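## Task

Put the blue wire down on the table on its own, at least a hand's width clear of every other wire. No wire may be left hanging over the table edge.

## Robot and tools

Robot: two 6-joint arms, left_arm and right_arm, each ending in a parallel two-finger gripper. The fingers point along the gripper's +z axis and close along its y axis. end_effector_position is the point between the pads, roughly 1 cm back from the tips. The left base sits near scene (-0.005, +0.293, 0.021) m and the right near (+0.004, -0.338, 0.022) m, both almost level.

Frames: the scene frame has its origin at table-top height halfway between the bases, +x pointing out over the table, +z up, and left_arm on the +y side (image left/right may differ). Reported hand positions, orientations and Hand targets are in each arm's own base frame. Fixed cameras and the table use the scene frame. Motion offsets run along the current Hand target's own axes, not the base axes.

execute_actions(actions, cameras): actions is a list of actions; each action is a list of up to 15 rows, one row per 1/30 s control step, and a short action repeats its final row until 15 steps pass. Every row holds 14 numbers in [-1, 1] covering both arms: left_arm dx, dy, dz, rx, ry, rz, opening, then right_arm the same seven. The six pose numbers are an offset from that arm's Hand target as it stood when the action began; every row is measured from that same start, not from the row before, but the next action starts from the new Hand target, so repeating an offset keeps moving. Scale: 1.0 equals 0.6 m for dx/dy/dz or 180 degrees; rx, ry, rz form one rotation vector. Opening is absolute: +1 fully open (0.093 m), -1 closed. Six zeros re-request the current Hand target; always resend the gripper value you want, since 0 is itself a command (half open). cameras: list of names, ["all"], or []; by default images come only with an empty actions list.

move(target, speed, blend, opening_speed, grip_force, blocking, cameras): target is one 14-number row, same layout and scale as above, or a list of up to 15 such rows; every row is an offset from the Hand targets at the move's start, never from the previous row. Both arms travel straight lines that finish together, at least 0.5 s and at most 10 s. speed: top path speed in m/s, 0.002 to 2.9, default 0.25 (turning up to twice that in rad/s); one value or one per row. blend: corner rounding radius in m for a list (0 = stop at each point). opening_speed: finger rate per second on the -1..+1 scale, at least 0.2. grip_force: per-pad force cap in N, 10 to 50, one value or one per arm; it persists, and lower values close slowly. blocking=false returns after about 0.5 s while the move continues. Paths do not avoid obstacles or the other arm. The result adds a move: line: done, off_target, moving, held or fault, plus limits (paced = clipped pose, held = steps withheld). done means within 10 mm and 2 degrees; neither done nor off_target tells you about contact.

wait(seconds 0 to 10): lets time pass holding commands; returns early if a running move ends. stop(): brakes a running move. zoom_image(camera, region): region [x0, y0, x1, y1] in pixels of that camera's newest image, at most 504 by 504. read_manual(section): licence text only. finished_scene(scene): ends the scene with the given scene number; make no further call in that reply.

Cameras: cam_head_left, cam_head_right (fixed on a beam behind the arms), cam_high, cam_low, cam_left_wrist, cam_right_wrist, each 672x504. Calibration may be off by a few mm or degrees.

Results: end_effector_position (m) and end_effector_quat_wxyz per arm; Hand target (your last commanded pose after clipping; next offsets start here); Tool commands; grip_measured (+1 open, -1 closed; pads meet near -0.94, each mm of object width adds about 0.0208; may read up to 0.02 high); Joint positions (last entry is finger opening in m); joint torques, joint velocities, motor temperatures; for execute_actions, some per-step positions. Grippers often stop short or sag, especially far out; check each result and send the remaining distance as a new offset, and correct tilt. Orientation commands are clipped to 40 degrees from the measured pose per step.

Gripping: to hold, keep sending the closing value; to release, send a value well above the reading for the object's width.

Avoid: dropping wires or releasing them while moving; letting anything leave the table; fast contact or pressing far past a surface; the arms, grippers or wrist cameras touching each other, or a gripper closing on the other's fingers; the bar, plate and rail near the bases (up to 3 cm above the table); paths passing near an arm's own base; straining the camera cable. Motors heat when holding loads, stretched out or pushing: a MOTOR HOT line appears at 75 °C, at 90 °C the arm folds and idles, at 100 °C it collapses. Objects may get a brief random nudge.

Each tool is called after "Call:" as a command line: name --argument value for each argument, lists and objects as JSON in quotes; but a table of rows of numbers goes row by row, as --pt "numbers of a row", without its own name.

## Session

Call:
execute_actions --actions '[]'

Scene clock: 0.00 s.
left_arm: end_effector_position=(+0.3709, -0.3608, +0.2279) grip_measured=-0.929 end_effector_quat_wxyz=(+0.436, +0.522, +0.567, -0.466) | right_arm: end_effector_position=(+0.3754, +0.0000, +0.4000) grip_measured=+1.000 end_effector_quat_wxyz=(+0.704, +0.000, +0.710, +0.000)
Joint positions: left_arm=[-0.486 1.914 1.37 0.163 1.045 0.258 0.001] | right_arm=[0 1.047 1.047 -0.009 0 0 0.093]
Joint velocities: within noise
Joint torques (N m): no reading
Motor temperatures (°C): left_arm=[22 23 25 19 19 21 21] | right_arm=[19 26 24 22 18 21 19]
Heat: left arm: 25 °C; right arm: 26 °C.
Hand target: left_arm +0.3724, -0.3598, +0.2365; +0.444, +0.523, +0.562, -0.463 | right_arm +0.3733, +0.0001, +0.4084; +0.712, +0.000, +0.702, +0.000
Tool commands: left_gripper/opening=-0.935496 right_gripper/opening=+1.0
camera_calibration:
cam_left_wrist: T_world_to_cam=[[-0.994057, -0.0311836, 0.104299, 0.332021], [-0.102516, 0.590485, -0.800511, 0.473672], [-0.0366244, -0.806446, -0.590173, -0.0580987], [0, 0, 0, 1]] pos_world=[0.376479, -0.316196, 0.310261]
cam_right_wrist: T_world_to_cam=[[0.028648, -0.999535, 0.0104026, -0.0122418], [-0.472777, -0.0227182, -0.880889, 0.563785], [0.880717, 0.0203176, -0.473208, -0.0514758], [0, 0, 0, 1]] pos_world=[0.31223, 0.00161791, 0.472401]

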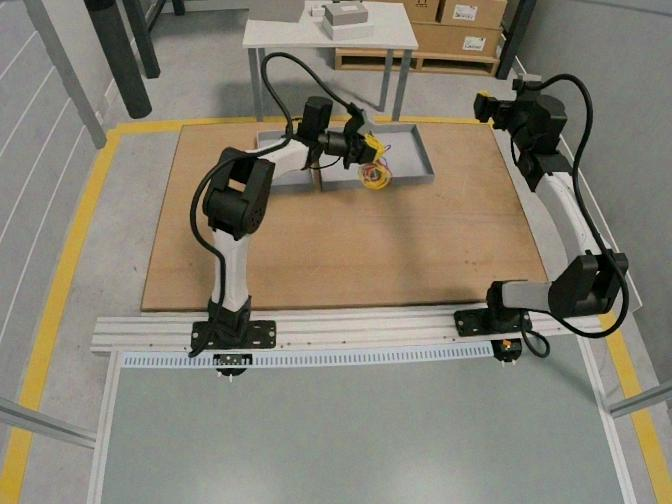

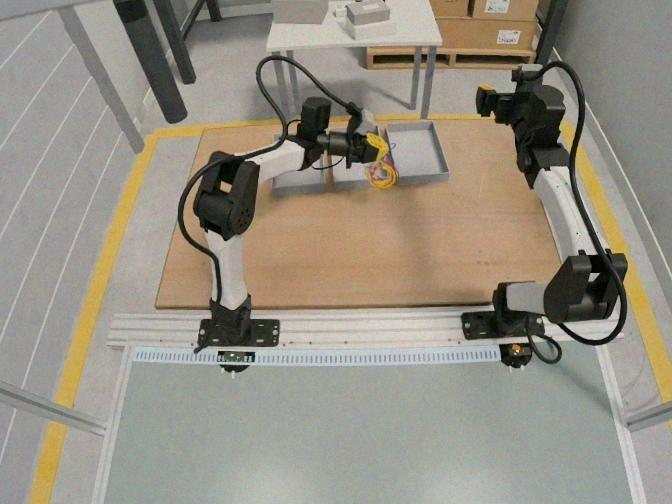

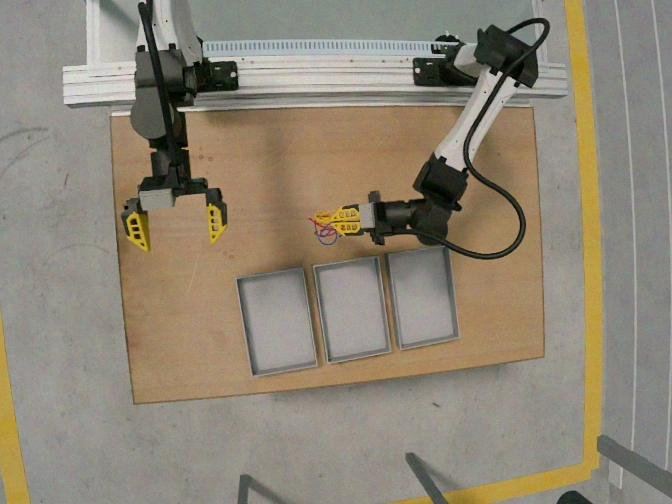

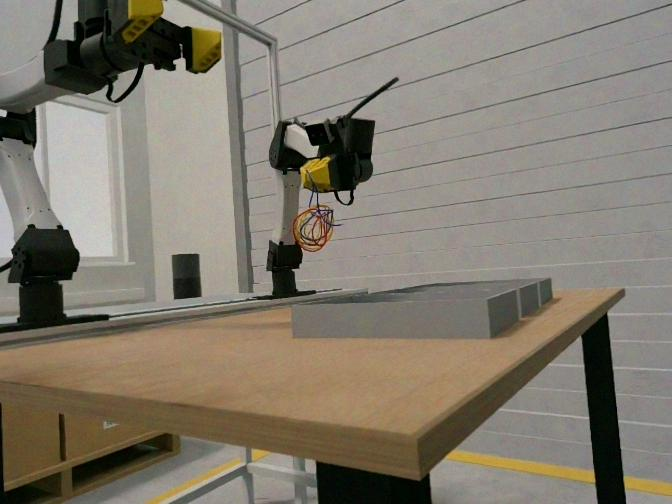

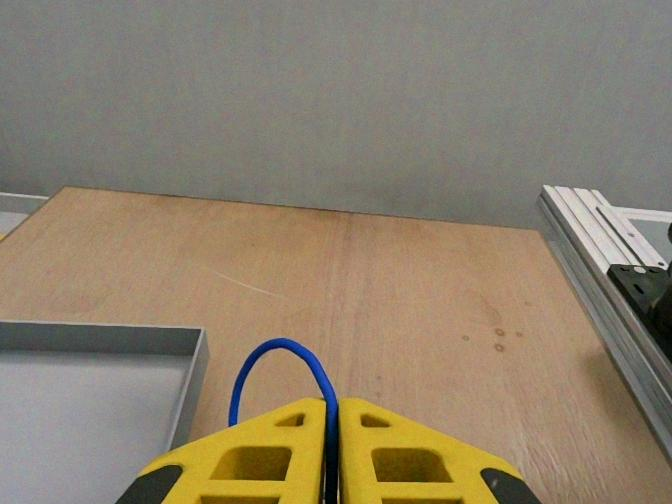

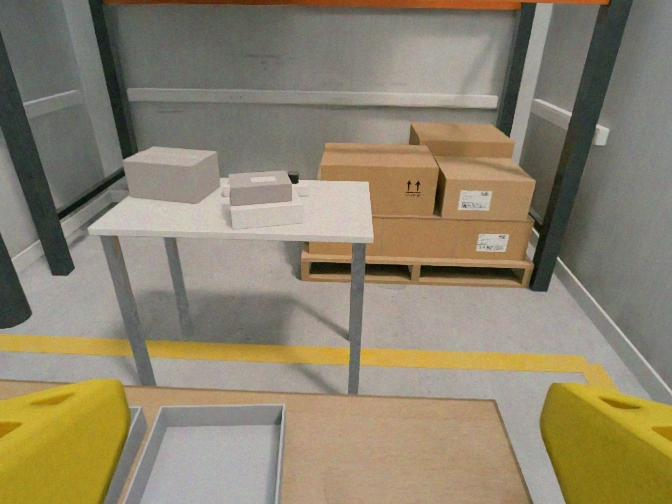

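Call:
zoom_image --camera "cam_low" --region '[260, 140, 380, 260]'

Call:
zoom_image --camera "cam_high" --region '[290, 180, 380, 260]'

Call:
zoom_image --camera "cam_head_right" --region '[340, 120, 420, 200]'

Scaled by 4.200 from the camera's 672x504 image, which has a finer 960x720 frame.

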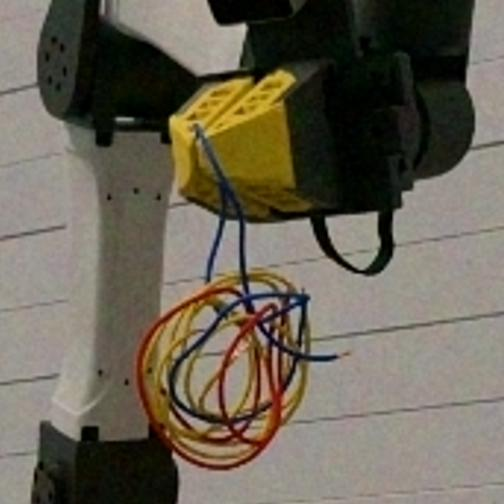

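Scaled by 5.600 from the camera's 672x504 image, which has a finer 960x720 frame.

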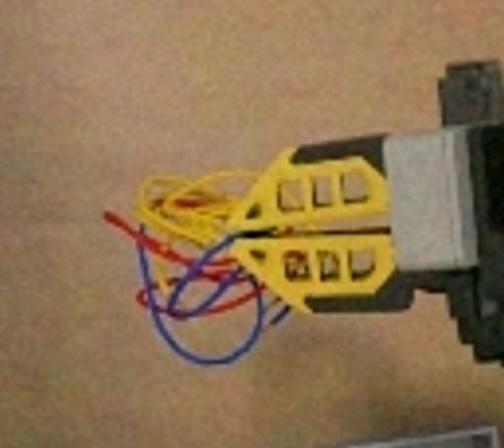

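Scaled by 6.300 from the camera's 672x504 image, which has a finer 960x720 frame.

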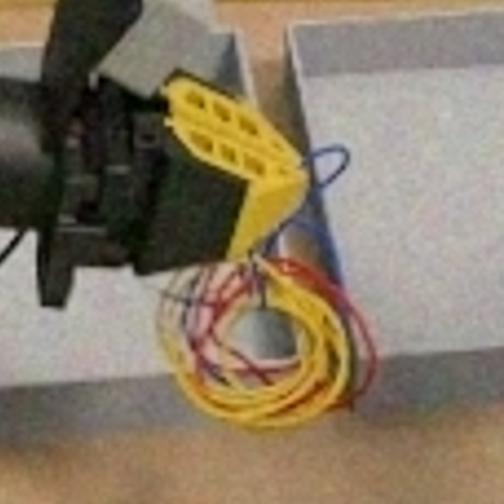

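Call:
move --target '[-0.197,-0.011,-0.036,0,0,0,-0.9355,0.3,0.083,-0.167,-0.333,0,0,0.0]' --speed 0.15 --cameras '["all"]'

Call:
zoom_image --camera "cam_low" --region '[240, 20, 400, 200]'

Call:
zoom_image --camera "cam_high" --region '[240, 160, 400, 280]'

Scene clock: 42.20 s.
left_arm: end_effector_position=(+0.3736, -0.3623, +0.3371) grip_measured=-0.929 end_effector_quat_wxyz=(+0.427, +0.519, +0.574, -0.469) | right_arm: end_effector_position=(+0.2781, +0.0509, +0.2339) grip_measured=+0.002 end_effector_quat_wxyz=(+0.615, -0.359, +0.610, +0.348)
Joint positions: left_arm=[-0.486 1.895 1.795 -0.303 1.045 0.256 0.001] | right_arm=[-0.455 1.19 0.439 0.736 -1.502 -0.032 0.045]
Joint torques (N m): left_arm=[0.05 -10.28 9.8 1.65 0.28 0.2] | right_arm=[-0.68 -2.74 4.67 1.82 -0.11 -0.14]
Motor temperatures (°C): left_arm=[22 31 32 24 19 21 21] | right_arm=[19 27 31 31 18 21 19]
Heat: left arm: 32 °C; right arm: 31 °C.
Hand target: left_arm +0.3725, -0.3595, +0.3568; +0.444, +0.523, +0.562, -0.463 | right_arm +0.2756, +0.0499, +0.2270; +0.617, -0.356, +0.608, +0.351
Off the commanded pose: left_arm 0.020 m, 3 deg | right_arm 0.007 m, 1 deg.
move: off_target (left_arm)
camera_calibration:
cam_left_wrist: T_world_to_cam=[[-0.991629, -0.0326517, 0.12492, 0.314854], [-0.119496, 0.598541, -0.79213, 0.568651], [-0.0489052, -0.800427, -0.597432, 0.0145946], [0, 0, 0, 1]] pos_world=[0.380884, -0.318398, 0.419833]
cam_right_wrist: T_world_to_cam=[[0.879431, -0.475221, 0.0276965, -0.224255], [-0.200332, -0.422253, -0.884064, 0.317938], [0.43182, 0.771924, -0.466545, 0.0396407], [0, 0, 0, 1]] pos_world=[0.243792, -0.00292008, 0.305783]

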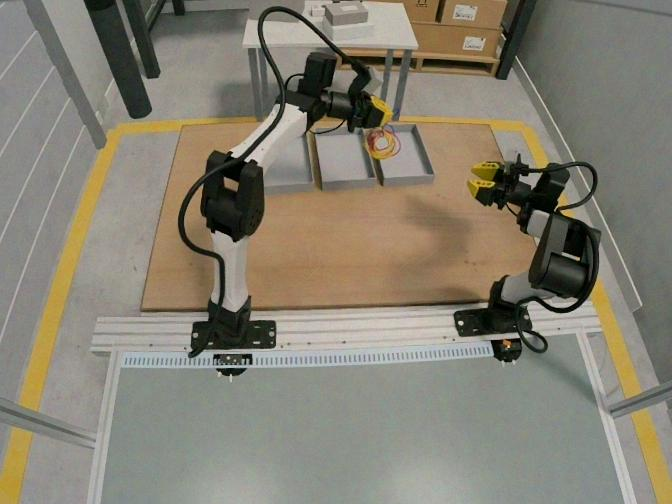

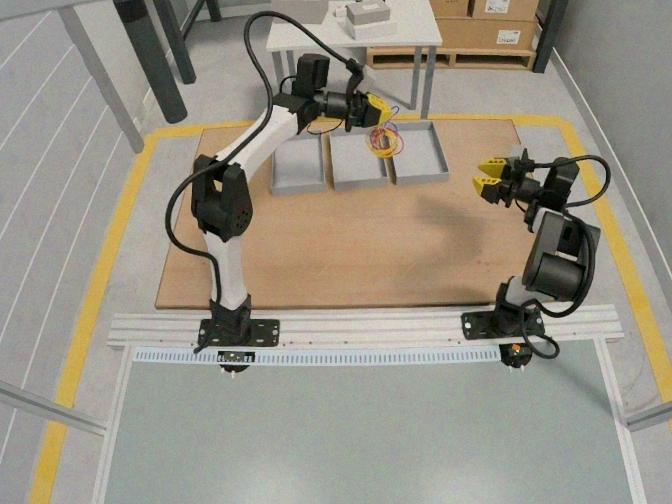

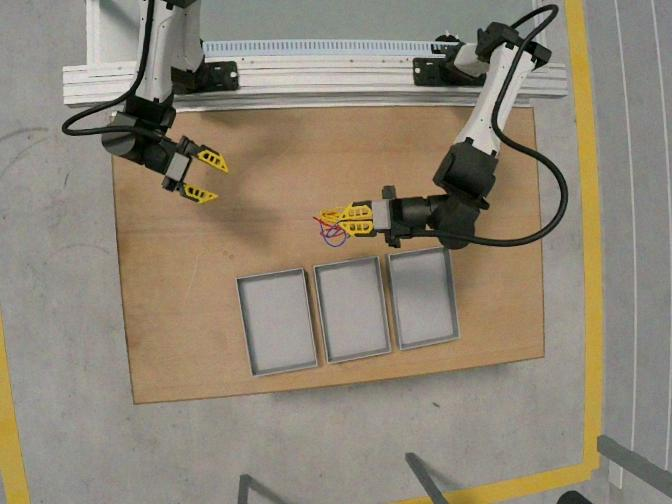

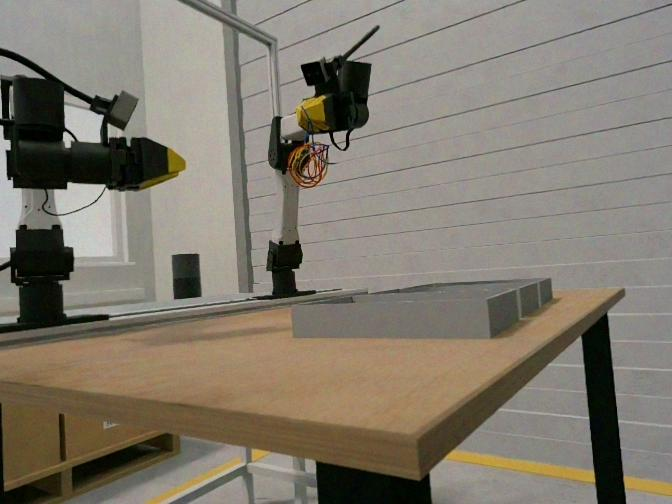

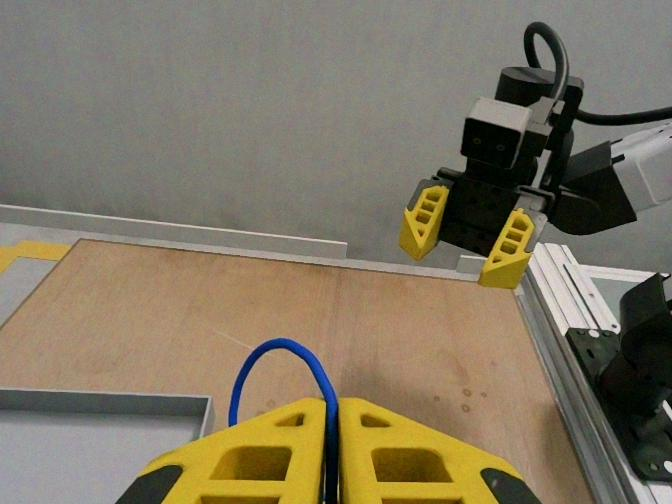

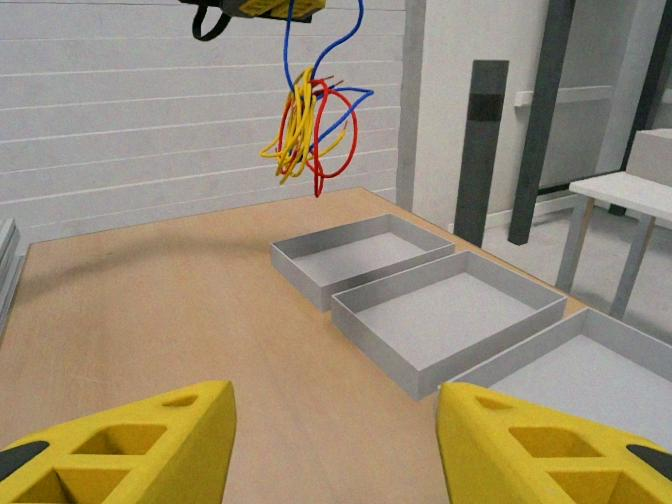

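Scaled by 2.800 from the camera's 672x504 image, which has a finer 960x720 frame.

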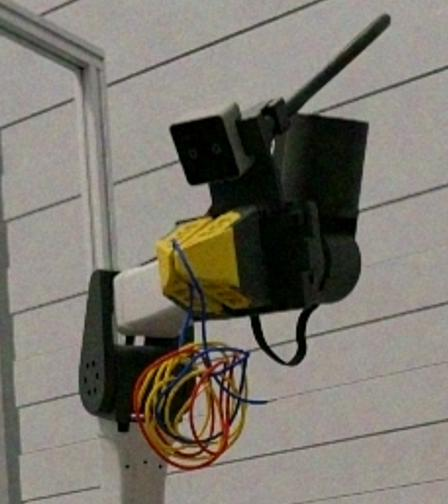

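Scaled by 3.150 from the camera's 672x504 image, which has a finer 960x720 frame.

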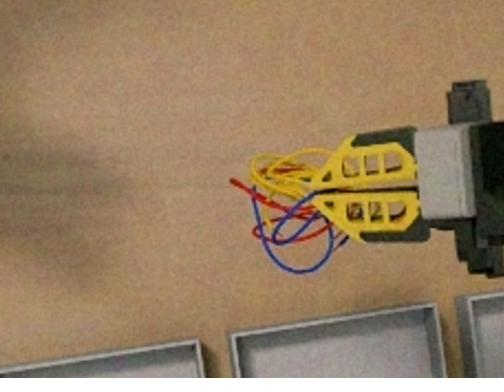

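Call:
zoom_image --camera "cam_right_wrist" --region '[240, 0, 400, 210]'

Scaled by 2.400 from the camera's 672x504 image, which has a finer 960x720 frame.

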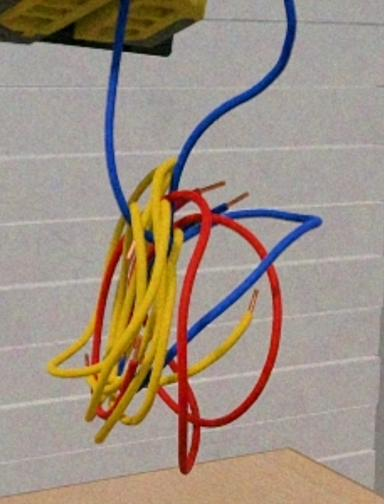

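Call:
move --pt "0 0 0 0 0 0 -0.9355 0.0533 0.0508 0.14 0 0 0 0.35" --pt "0 0 0 0 0 0 -0.9355 0.0533 0.0508 0.361 0 0 0 0.35" --speed 0.12 --blend '[0.02,0]' --cameras '["cam_low","cam_right_wrist","cam_high"]'

Call:
zoom_image --camera "cam_low" --region '[240, 60, 400, 220]'

Call:
zoom_image --camera "cam_right_wrist" --region '[140, 0, 540, 504]'

Scene clock: 88.50 s.
left_arm: end_effector_position=(+0.3736, -0.3623, +0.3371) grip_measured=-0.929 end_effector_quat_wxyz=(+0.427, +0.519, +0.574, -0.469) | right_arm: end_effector_position=(+0.3515, +0.2488, +0.1876) grip_measured=+0.349 end_effector_quat_wxyz=(+0.604, -0.355, +0.618, +0.356)
Joint positions: left_arm=[-0.486 1.895 1.795 -0.303 1.045 0.256 0.001] | right_arm=[0.365 1.652 0.59 1.04 -0.689 -0.003 0.062]
Joint torques (N m): left_arm=[0.06 -10.28 9.78 1.65 0.28 0.21] | right_arm=[0.8 -6.45 8.35 2.42 0.14 -0.1]
Motor temperatures (°C): left_arm=[22 36 38 27 19 21 21] | right_arm=[19 27 28 29 18 21 19]
Heat: left arm: 38 °C; right arm: 29 °C.
Hand target: left_arm +0.3725, -0.3595, +0.3568; +0.444, +0.523, +0.562, -0.463 | right_arm +0.3581, +0.2526, +0.1960; +0.617, -0.356, +0.608, +0.351
Off the commanded pose: left_arm 0.020 m, 3 deg | right_arm 0.012 m, 2 deg.
move: off_target (left_arm, right_arm)
camera_calibration:
cam_right_wrist: T_world_to_cam=[[0.883014, -0.469346, -0.000843911, -0.190717], [-0.225822, -0.423277, -0.877406, 0.38323], [0.41145, 0.774952, -0.479748, -0.157522], [0, 0, 0, 1]] pos_world=[0.31976, 0.194772, 0.260516]
Images, in order (width x height): cam_high 672x504, cam_low 672x504, cam_right_wrist 672x504.

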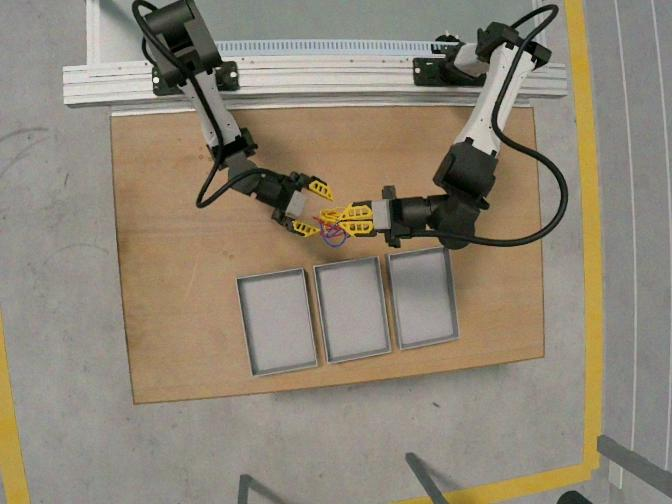

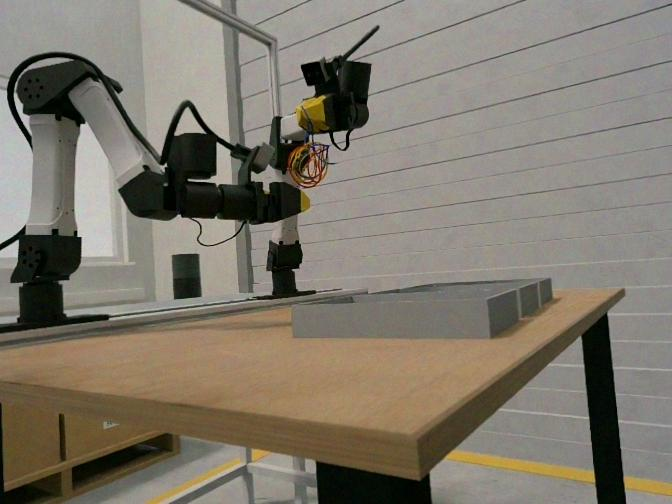

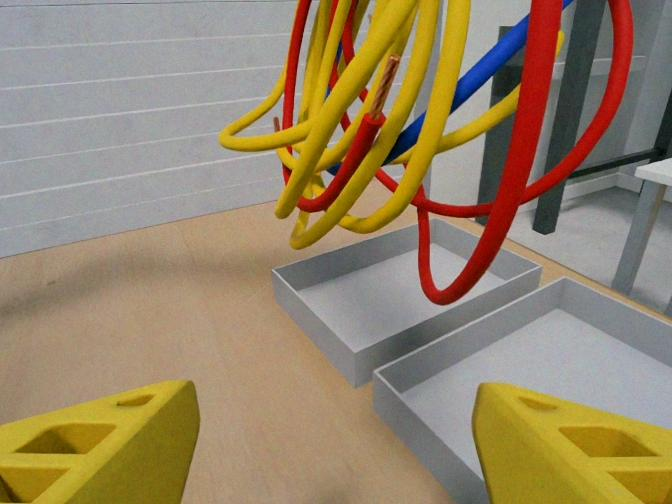

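Scaled by 3.150 from the camera's 672x504 image, which has a finer 960x720 frame.

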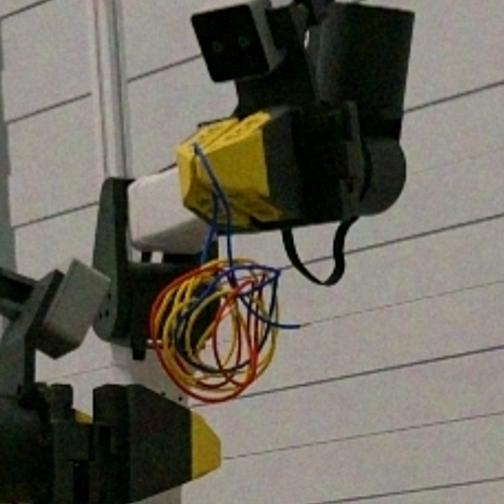

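Scaled by 1.000.

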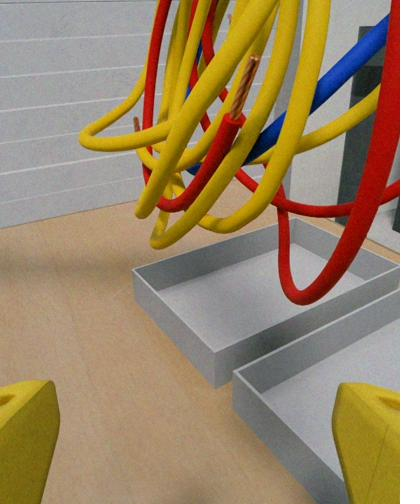

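Call:
move --target '[0,0,0,0,0,0,-0.9355,-0.0467,0,0.03,0,0,0,0.35]' --speed 0.1 --cameras '["cam_low","cam_right_wrist"]'

Call:
zoom_image --camera "cam_low" --region '[260, 80, 360, 220]'

Scene clock: 102.90 s.
left_arm: end_effector_position=(+0.3736, -0.3623, +0.3371) grip_measured=-0.929 end_effector_quat_wxyz=(+0.427, +0.519, +0.574, -0.469) | right_arm: end_effector_position=(+0.3647, +0.2651, +0.2010) grip_measured=+0.349 end_effector_quat_wxyz=(+0.595, -0.354, +0.627, +0.356)
Joint positions: left_arm=[-0.486 1.895 1.795 -0.303 1.045 0.256 0.001] | right_arm=[0.4 1.652 0.695 0.91 -0.652 -0.003 0.062]
Joint torques (N m): left_arm=[0.05 -10.28 9.8 1.65 0.28 0.2] | right_arm=[0.98 -11.08 8.79 2.23 0.16 -0.09]
Heat: left arm: 39 °C; right arm: 32 °C.
Hand target: left_arm +0.3725, -0.3595, +0.3568; +0.444, +0.523, +0.562, -0.463 | right_arm +0.3667, +0.2682, +0.2243; +0.617, -0.356, +0.608, +0.351
Off the commanded pose: left_arm 0.020 m, 3 deg | right_arm 0.023 m, 3 deg.
move: off_target (left_arm, right_arm)
camera_calibration:
cam_right_wrist: T_world_to_cam=[[0.882105, -0.47076, -0.0165845, -0.190838], [-0.247051, -0.432371, -0.867191, 0.41298], [0.401068, 0.769051, -0.497699, -0.16016], [0, 0, 0, 1]] pos_world=[0.334601, 0.211893, 0.275256]
Images, in order (width x height): cam_low 672x504, cam_right_wrist 672x504.

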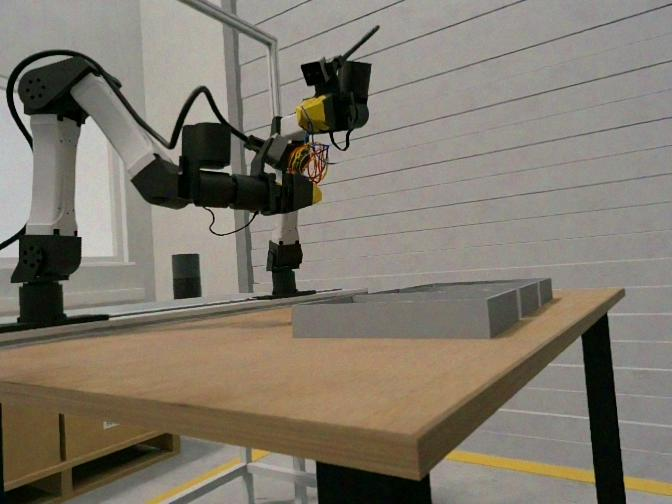

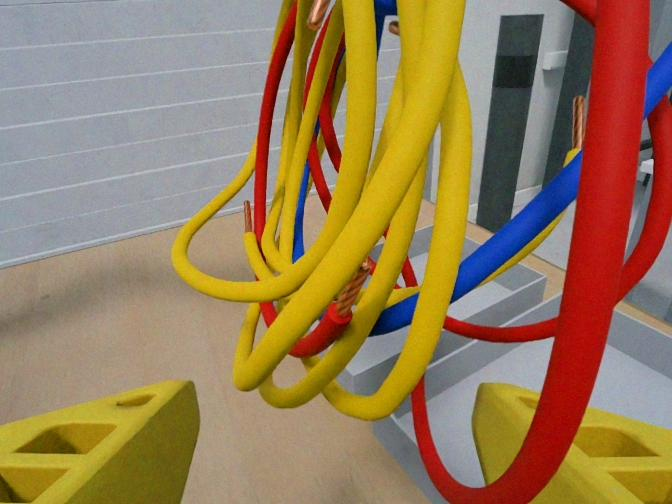

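Scaled by 3.600 from the camera's 672x504 image, which has a finer 960x720 frame.

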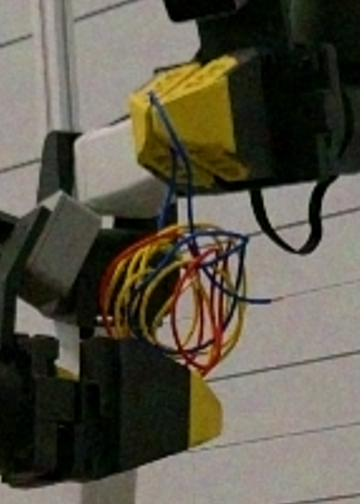

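Call:
move --target '[0,0,0,0,0,0,-0.9355,-0.037,-0.0167,0,0,-0.015,0,0.4]' --speed 0.1 --cameras '["cam_low","cam_right_wrist"]'

Call:
zoom_image --camera "cam_low" --region '[260, 80, 360, 220]'

Scene clock: 112.33 s.
left_arm: end_effector_position=(+0.3736, -0.3623, +0.3371) grip_measured=-0.929 end_effector_quat_wxyz=(+0.427, +0.519, +0.574, -0.469) | right_arm: end_effector_position=(+0.3723, +0.2648, +0.2204) grip_measured=+0.399 end_effector_quat_wxyz=(+0.607, -0.345, +0.617, +0.362)
Joint positions: left_arm=[-0.486 1.895 1.795 -0.303 1.045 0.256 0.001] | right_arm=[0.391 1.646 0.737 0.909 -0.657 0.028 0.064]
Joint torques (N m): left_arm=[0.06 -10.28 9.8 1.65 0.29 0.2] | right_arm=[-0.43 -10.99 9.21 2.38 0 -0.16]
Heat: left arm: 40 °C; right arm: 33 °C.
Hand target: left_arm +0.3725, -0.3595, +0.3568; +0.444, +0.523, +0.562, -0.463 | right_arm +0.3751, +0.2632, +0.2465; +0.631, -0.347, +0.593, +0.359
Off the commanded pose: left_arm 0.020 m, 3 deg | right_arm 0.026 m, 4 deg.
move: off_target (left_arm, right_arm)
camera_calibration:
cam_right_wrist: T_world_to_cam=[[0.880359, -0.47398, -0.0176524, -0.195661], [-0.234089, -0.401821, -0.885292, 0.422607], [0.412517, 0.783507, -0.4647, -0.168682], [0, 0, 0, 1]] pos_world=[0.340764, 0.209236, 0.29229]
Images, in order (width x height): cam_low 672x504, cam_right_wrist 672x504.

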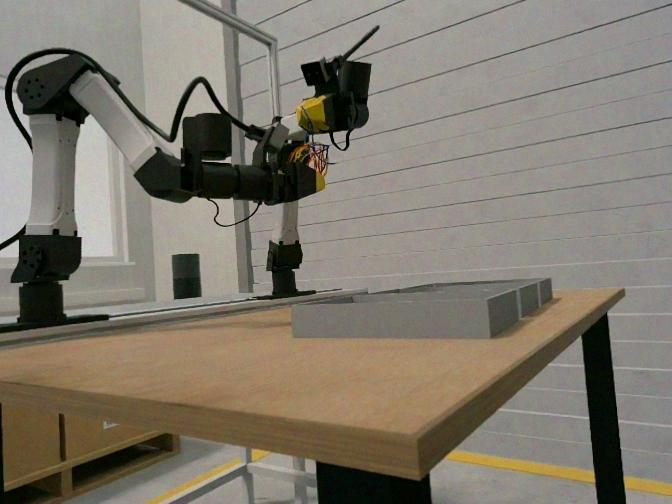

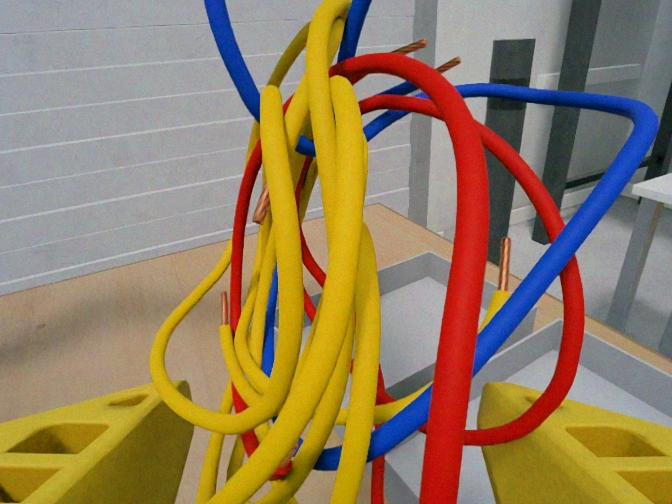

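Scaled by 3.600 from the camera's 672x504 image, which has a finer 960x720 frame.

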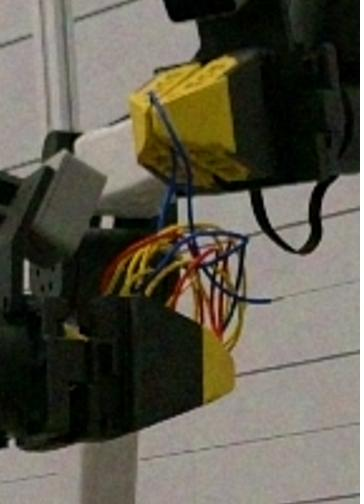

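Call:
move --target '[0,0,0,0,0,0,-0.9355,0.007,0,-0.029,0,0,0,0.4]' --speed 0.1 --cameras '["cam_low","cam_right_wrist"]'

Call:
zoom_image --camera "cam_low" --region '[260, 80, 360, 220]'

Scene clock: 123.00 s.
left_arm: end_effector_position=(+0.3736, -0.3623, +0.3371) grip_measured=-0.929 end_effector_quat_wxyz=(+0.427, +0.519, +0.574, -0.469) | right_arm: end_effector_position=(+0.3717, +0.2523, +0.2326) grip_measured=+0.399 end_effector_quat_wxyz=(+0.620, -0.346, +0.604, +0.361)
Joint positions: left_arm=[-0.486 1.895 1.795 -0.303 1.045 0.256 0.001] | right_arm=[0.355 1.616 0.726 0.928 -0.692 0.032 0.064]
Joint torques (N m): left_arm=[0.05 -10.28 9.8 1.65 0.29 0.2] | right_arm=[-0.14 -10.51 4.97 2.44 -0.09 0]
Motor temperatures (°C): left_arm=[22 37 40 27 19 21 21] | right_arm=[19 31 32 34 18 21 19]
Heat: left arm: 40 °C; right arm: 34 °C.
Hand target: left_arm +0.3725, -0.3595, +0.3568; +0.444, +0.523, +0.562, -0.463 | right_arm +0.3666, +0.2483, +0.2416; +0.631, -0.347, +0.593, +0.359
Off the commanded pose: left_arm 0.020 m, 3 deg | right_arm 0.011 m, 2 deg.
move: off_target (left_arm, right_arm)
camera_calibration:
cam_right_wrist: T_world_to_cam=[[0.879886, -0.475167, 0.00417709, -0.205409], [-0.205088, -0.38767, -0.898694, 0.417014], [0.428649, 0.789892, -0.438556, -0.166669], [0, 0, 0, 1]] pos_world=[0.337704, 0.195711, 0.302532]
Images, in order (width x height): cam_low 672x504, cam_right_wrist 672x504.

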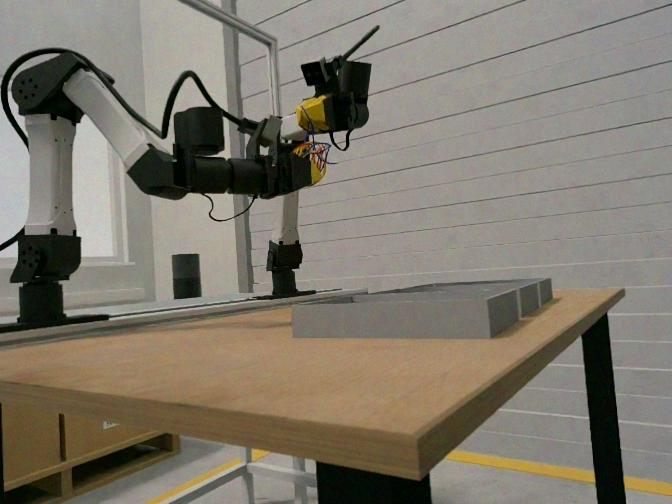

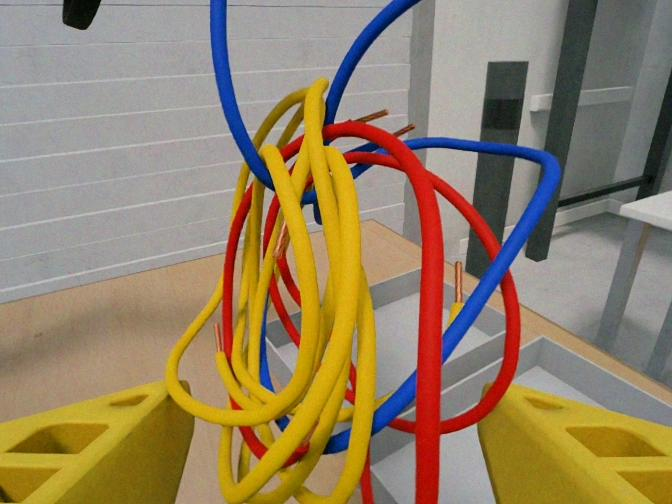

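Scaled by 3.600 from the camera's 672x504 image, which has a finer 960x720 frame.

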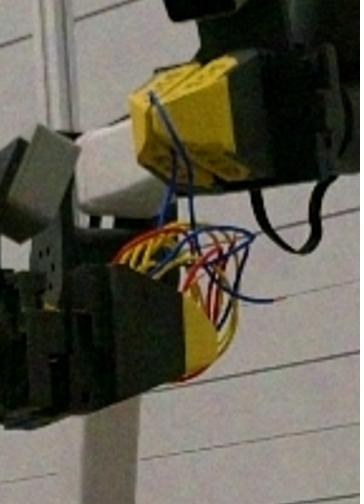

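Call:
move --target '[0,0,0,0,0,0,-0.9355,0.035,0,-0.022,0,0,0,0.4]' --speed 0.1 --cameras '["cam_low","cam_right_wrist"]'

Call:
zoom_image --camera "cam_low" --region '[260, 80, 360, 220]'

Scene clock: 129.17 s.
left_arm: end_effector_position=(+0.3736, -0.3623, +0.3371) grip_measured=-0.929 end_effector_quat_wxyz=(+0.427, +0.519, +0.574, -0.469) | right_arm: end_effector_position=(+0.3620, +0.2405, +0.2240) grip_measured=+0.399 end_effector_quat_wxyz=(+0.631, -0.348, +0.593, +0.360)
Joint positions: left_arm=[-0.486 1.895 1.795 -0.303 1.045 0.256 0.001] | right_arm=[0.328 1.616 0.647 1.041 -0.72 0.035 0.064]
Joint torques (N m): left_arm=[0.08 -10.28 9.8 1.65 0.28 0.2] | right_arm=[-0.35 -7.3 4.82 2.31 -0.12 -0.02]
Heat: left arm: 41 °C; right arm: 35 °C.
Hand target: left_arm +0.3725, -0.3595, +0.3568; +0.444, +0.523, +0.562, -0.463 | right_arm +0.3607, +0.2378, +0.2199; +0.631, -0.347, +0.593, +0.359
Off the commanded pose: left_arm 0.020 m, 3 deg | right_arm 0.005 m, 0 deg.
move: off_target (left_arm)
camera_calibration:
cam_right_wrist: T_world_to_cam=[[0.880025, -0.474271, 0.0249415, -0.207392], [-0.177574, -0.377293, -0.90891, 0.392634], [0.44048, 0.795435, -0.416246, -0.167595], [0, 0, 0, 1]] pos_world=[0.326054, 0.183089, 0.292281]
Images, in order (width x height): cam_low 672x504, cam_right_wrist 672x504.

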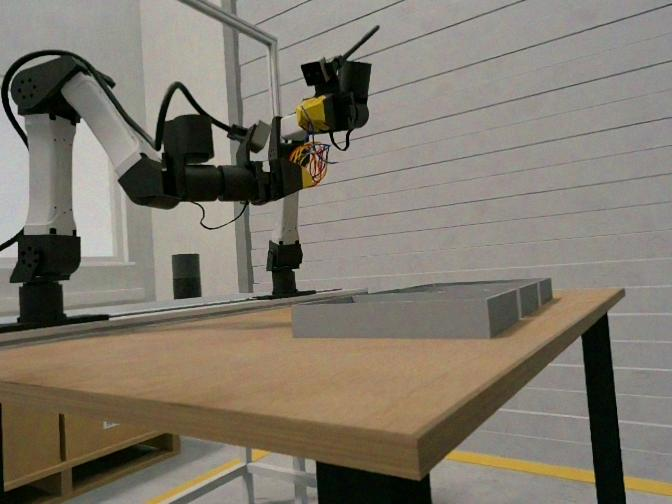

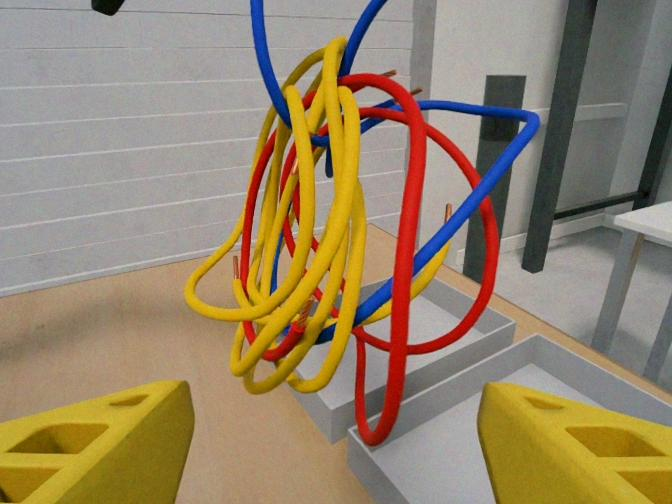

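Scaled by 3.600 from the camera's 672x504 image, which has a finer 960x720 frame.

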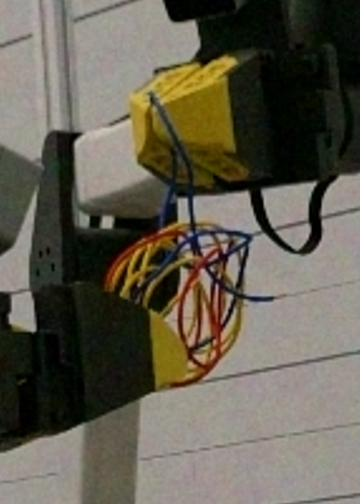

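Call:
move --target '[0,0,0,0,0,0,-0.9355,0.023,0,0.013,0,0,0,0.4]' --speed 0.1 --cameras '["cam_low","cam_right_wrist"]'

Call:
zoom_image --camera "cam_low" --region '[260, 80, 360, 220]'

Scene clock: 137.20 s.
left_arm: end_effector_position=(+0.3736, -0.3623, +0.3371) grip_measured=-0.929 end_effector_quat_wxyz=(+0.427, +0.519, +0.574, -0.469) | right_arm: end_effector_position=(+0.3671, +0.2423, +0.2123) grip_measured=+0.399 end_effector_quat_wxyz=(+0.632, -0.349, +0.592, +0.360)
Joint positions: left_arm=[-0.486 1.895 1.795 -0.303 1.045 0.256 0.001] | right_arm=[0.328 1.677 0.647 1.105 -0.72 0.035 0.064]
Joint torques (N m): left_arm=[0.05 -10.26 9.8 1.65 0.29 0.2] | right_arm=[1.37 -6.93 4.66 2.28 0.16 -0.03]
Heat: left arm: 41 °C; right arm: 35 °C.
Hand target: left_arm +0.3725, -0.3595, +0.3568; +0.444, +0.523, +0.562, -0.463 | right_arm +0.3651, +0.2451, +0.2064; +0.631, -0.348, +0.593, +0.359
Off the commanded pose: left_arm 0.020 m, 3 deg | right_arm 0.007 m, 0 deg.
move: off_target (left_arm)
camera_calibration:
cam_right_wrist: T_world_to_cam=[[0.880113, -0.473997, 0.0270013, -0.211255], [-0.17486, -0.376503, -0.909764, 0.382519], [0.441391, 0.795973, -0.414248, -0.177019], [0, 0, 0, 1]] pos_world=[0.33095, 0.184787, 0.280376]
Images, in order (width x height): cam_low 672x504, cam_right_wrist 672x504.

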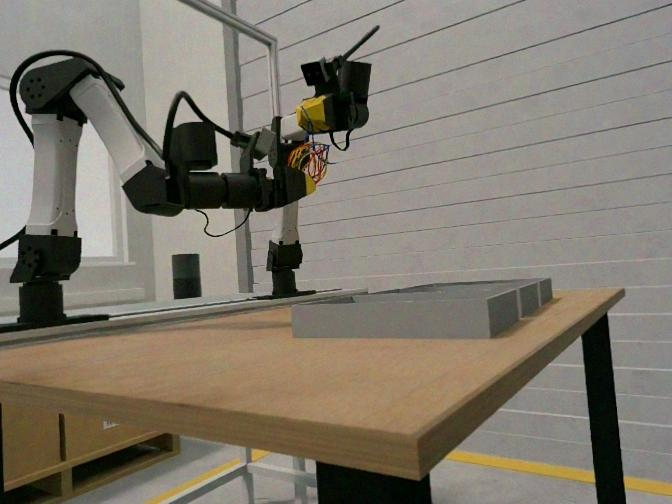

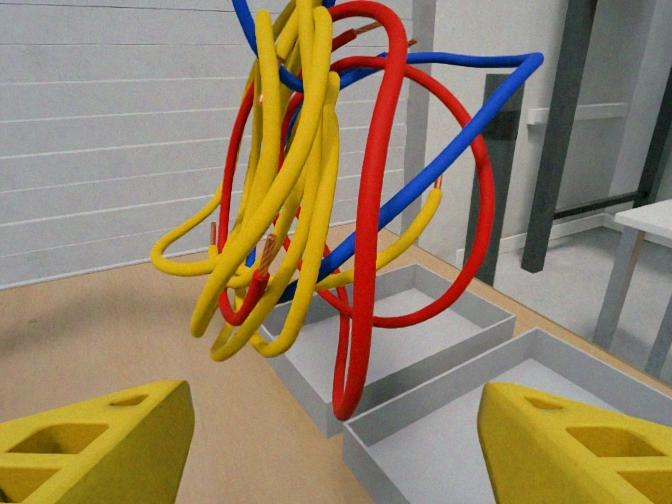

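Scaled by 3.600 from the camera's 672x504 image, which has a finer 960x720 frame.

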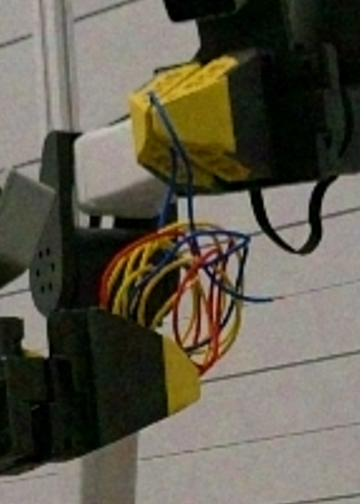

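Call:
move --target '[0,0,0,0,0,0,-0.9355,0,0,0,0,0,0,-1]' --grip_force '[50,35]' --cameras '["cam_low","cam_right_wrist"]'

Call:
zoom_image --camera "cam_low" --region '[260, 80, 360, 220]'

Scene clock: 146.33 s.
left_arm: end_effector_position=(+0.3736, -0.3623, +0.3371) grip_measured=-0.929 end_effector_quat_wxyz=(+0.427, +0.519, +0.574, -0.469) | right_arm: end_effector_position=(+0.3671, +0.2423, +0.2124) grip_measured=-0.983 end_effector_quat_wxyz=(+0.632, -0.349, +0.591, +0.360)
Joint positions: left_arm=[-0.486 1.895 1.795 -0.303 1.045 0.256 0.001] | right_arm=[0.328 1.677 0.647 1.106 -0.72 0.035 0]
Joint torques (N m): left_arm=[0.05 -10.28 9.8 1.65 0.28 0.2] | right_arm=[1.03 -6.95 4.93 2.35 0.14 -0.12]
Heat: left arm: 42 °C; right arm: 36 °C.
Hand target: left_arm +0.3725, -0.3595, +0.3568; +0.444, +0.523, +0.562, -0.463 | right_arm +0.3651, +0.2451, +0.2064; +0.631, -0.348, +0.593, +0.359
Off the commanded pose: left_arm 0.020 m, 3 deg | right_arm 0.007 m, 0 deg.
grip_force (N): 50, 35
move: off_target (left_arm)
camera_calibration:
cam_right_wrist: T_world_to_cam=[[0.880091, -0.474004, 0.0275647, -0.211319], [-0.174181, -0.376322, -0.909969, 0.382391], [0.441702, 0.796054, -0.41376, -0.177187], [0, 0, 0, 1]] pos_world=[0.330849, 0.184787, 0.280475]
Images, in order (width x height): cam_low 672x504, cam_right_wrist 672x504.

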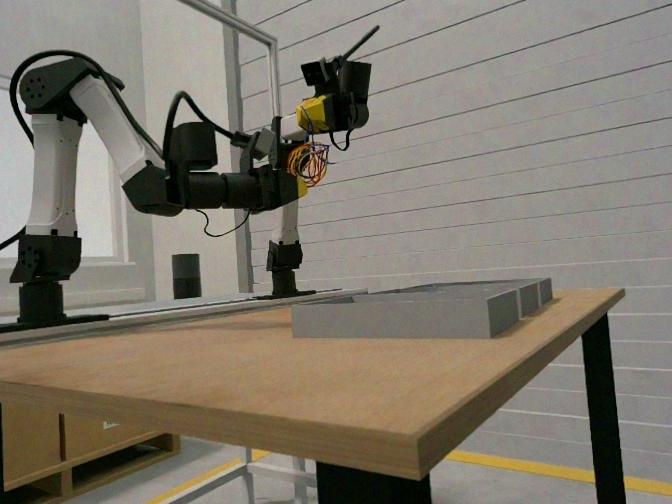

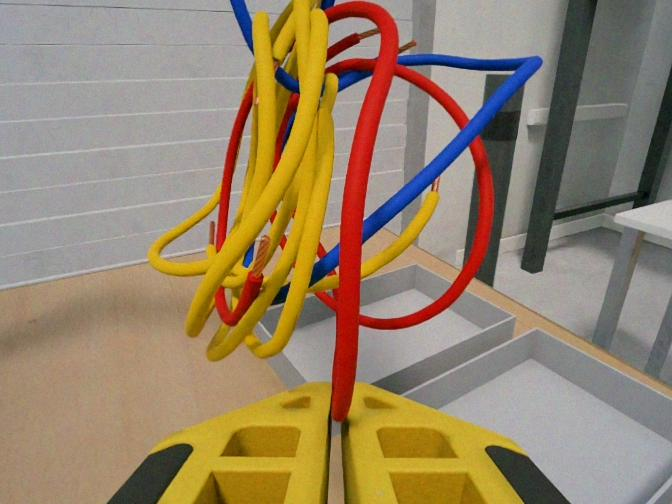

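Scaled by 3.600 from the camera's 672x504 image, which has a finer 960x720 frame.

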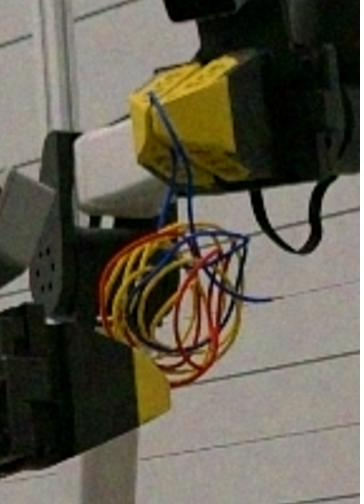

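Call:
move --pt "0 0 0 0 0 0 -0.9355 0 0 0 0 0 0 0.4" --pt "0 0 0 0 0 0 -0.9355 -0.028 0.013 0.038 0 0 0 0.4" --grip_force '[50,50]' --speed 0.1 --cameras '["cam_low","cam_right_wrist"]'

Call:
zoom_image --camera "cam_low" --region '[260, 80, 360, 220]'

Scene clock: 157.73 s.
left_arm: end_effector_position=(+0.3736, -0.3623, +0.3371) grip_measured=-0.929 end_effector_quat_wxyz=(+0.427, +0.519, +0.574, -0.469) | right_arm: end_effector_position=(+0.3652, +0.2646, +0.2102) grip_measured=+0.399 end_effector_quat_wxyz=(+0.616, -0.346, +0.606, +0.365)
Joint positions: left_arm=[-0.486 1.895 1.795 -0.303 1.045 0.256 0.001] | right_arm=[0.397 1.677 0.683 1.026 -0.656 0.035 0.064]
Joint torques (N m): left_arm=[0.05 -10.28 9.8 1.65 0.28 0.2] | right_arm=[0.96 -8.81 8.44 2.21 0.21 -0.14]
Heat: left arm: 42 °C; right arm: 36 °C.
Hand target: left_arm +0.3725, -0.3595, +0.3568; +0.444, +0.523, +0.562, -0.463 | right_arm +0.3691, +0.2680, +0.2243; +0.631, -0.348, +0.593, +0.359
Off the commanded pose: left_arm 0.020 m, 3 deg | right_arm 0.015 m, 2 deg.
move: off_target (left_arm, right_arm)
camera_calibration:
cam_right_wrist: T_world_to_cam=[[0.883006, -0.469344, -0.00412796, -0.194672], [-0.21069, -0.388494, -0.897041, 0.402294], [0.419417, 0.792962, -0.441928, -0.180187], [0, 0, 0, 1]] pos_world=[0.332229, 0.207802, 0.280441]
Images, in order (width x height): cam_low 672x504, cam_right_wrist 672x504.

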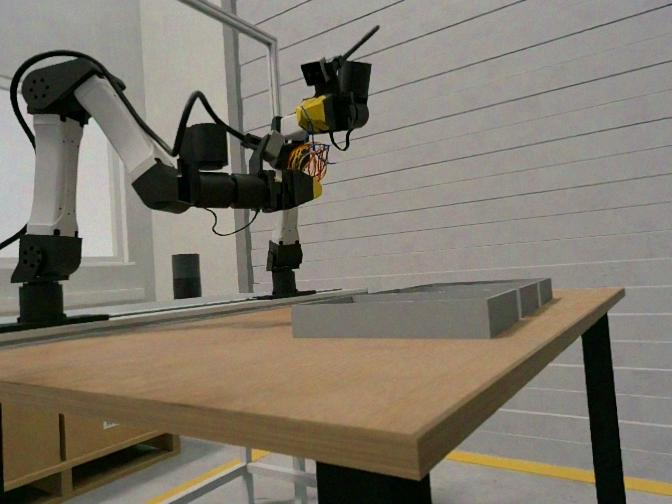

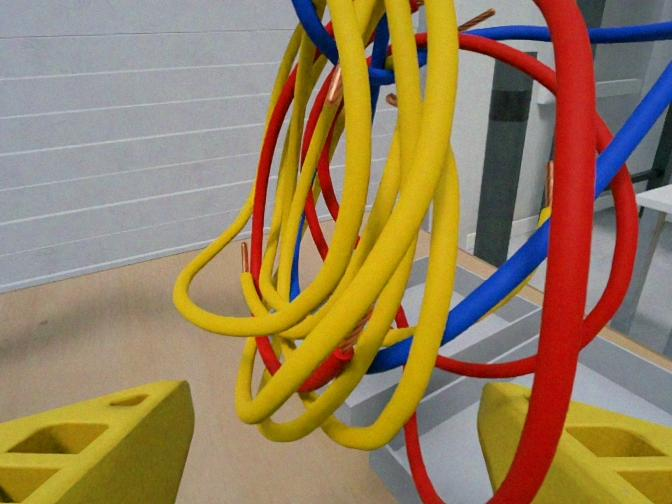

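Scaled by 3.600 from the camera's 672x504 image, which has a finer 960x720 frame.

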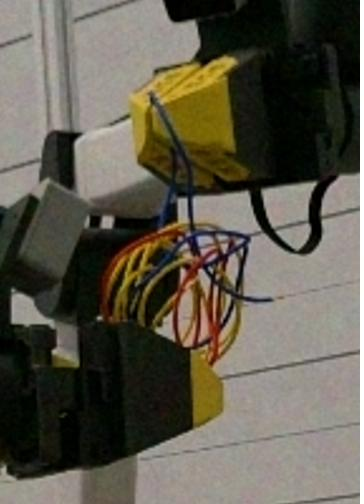

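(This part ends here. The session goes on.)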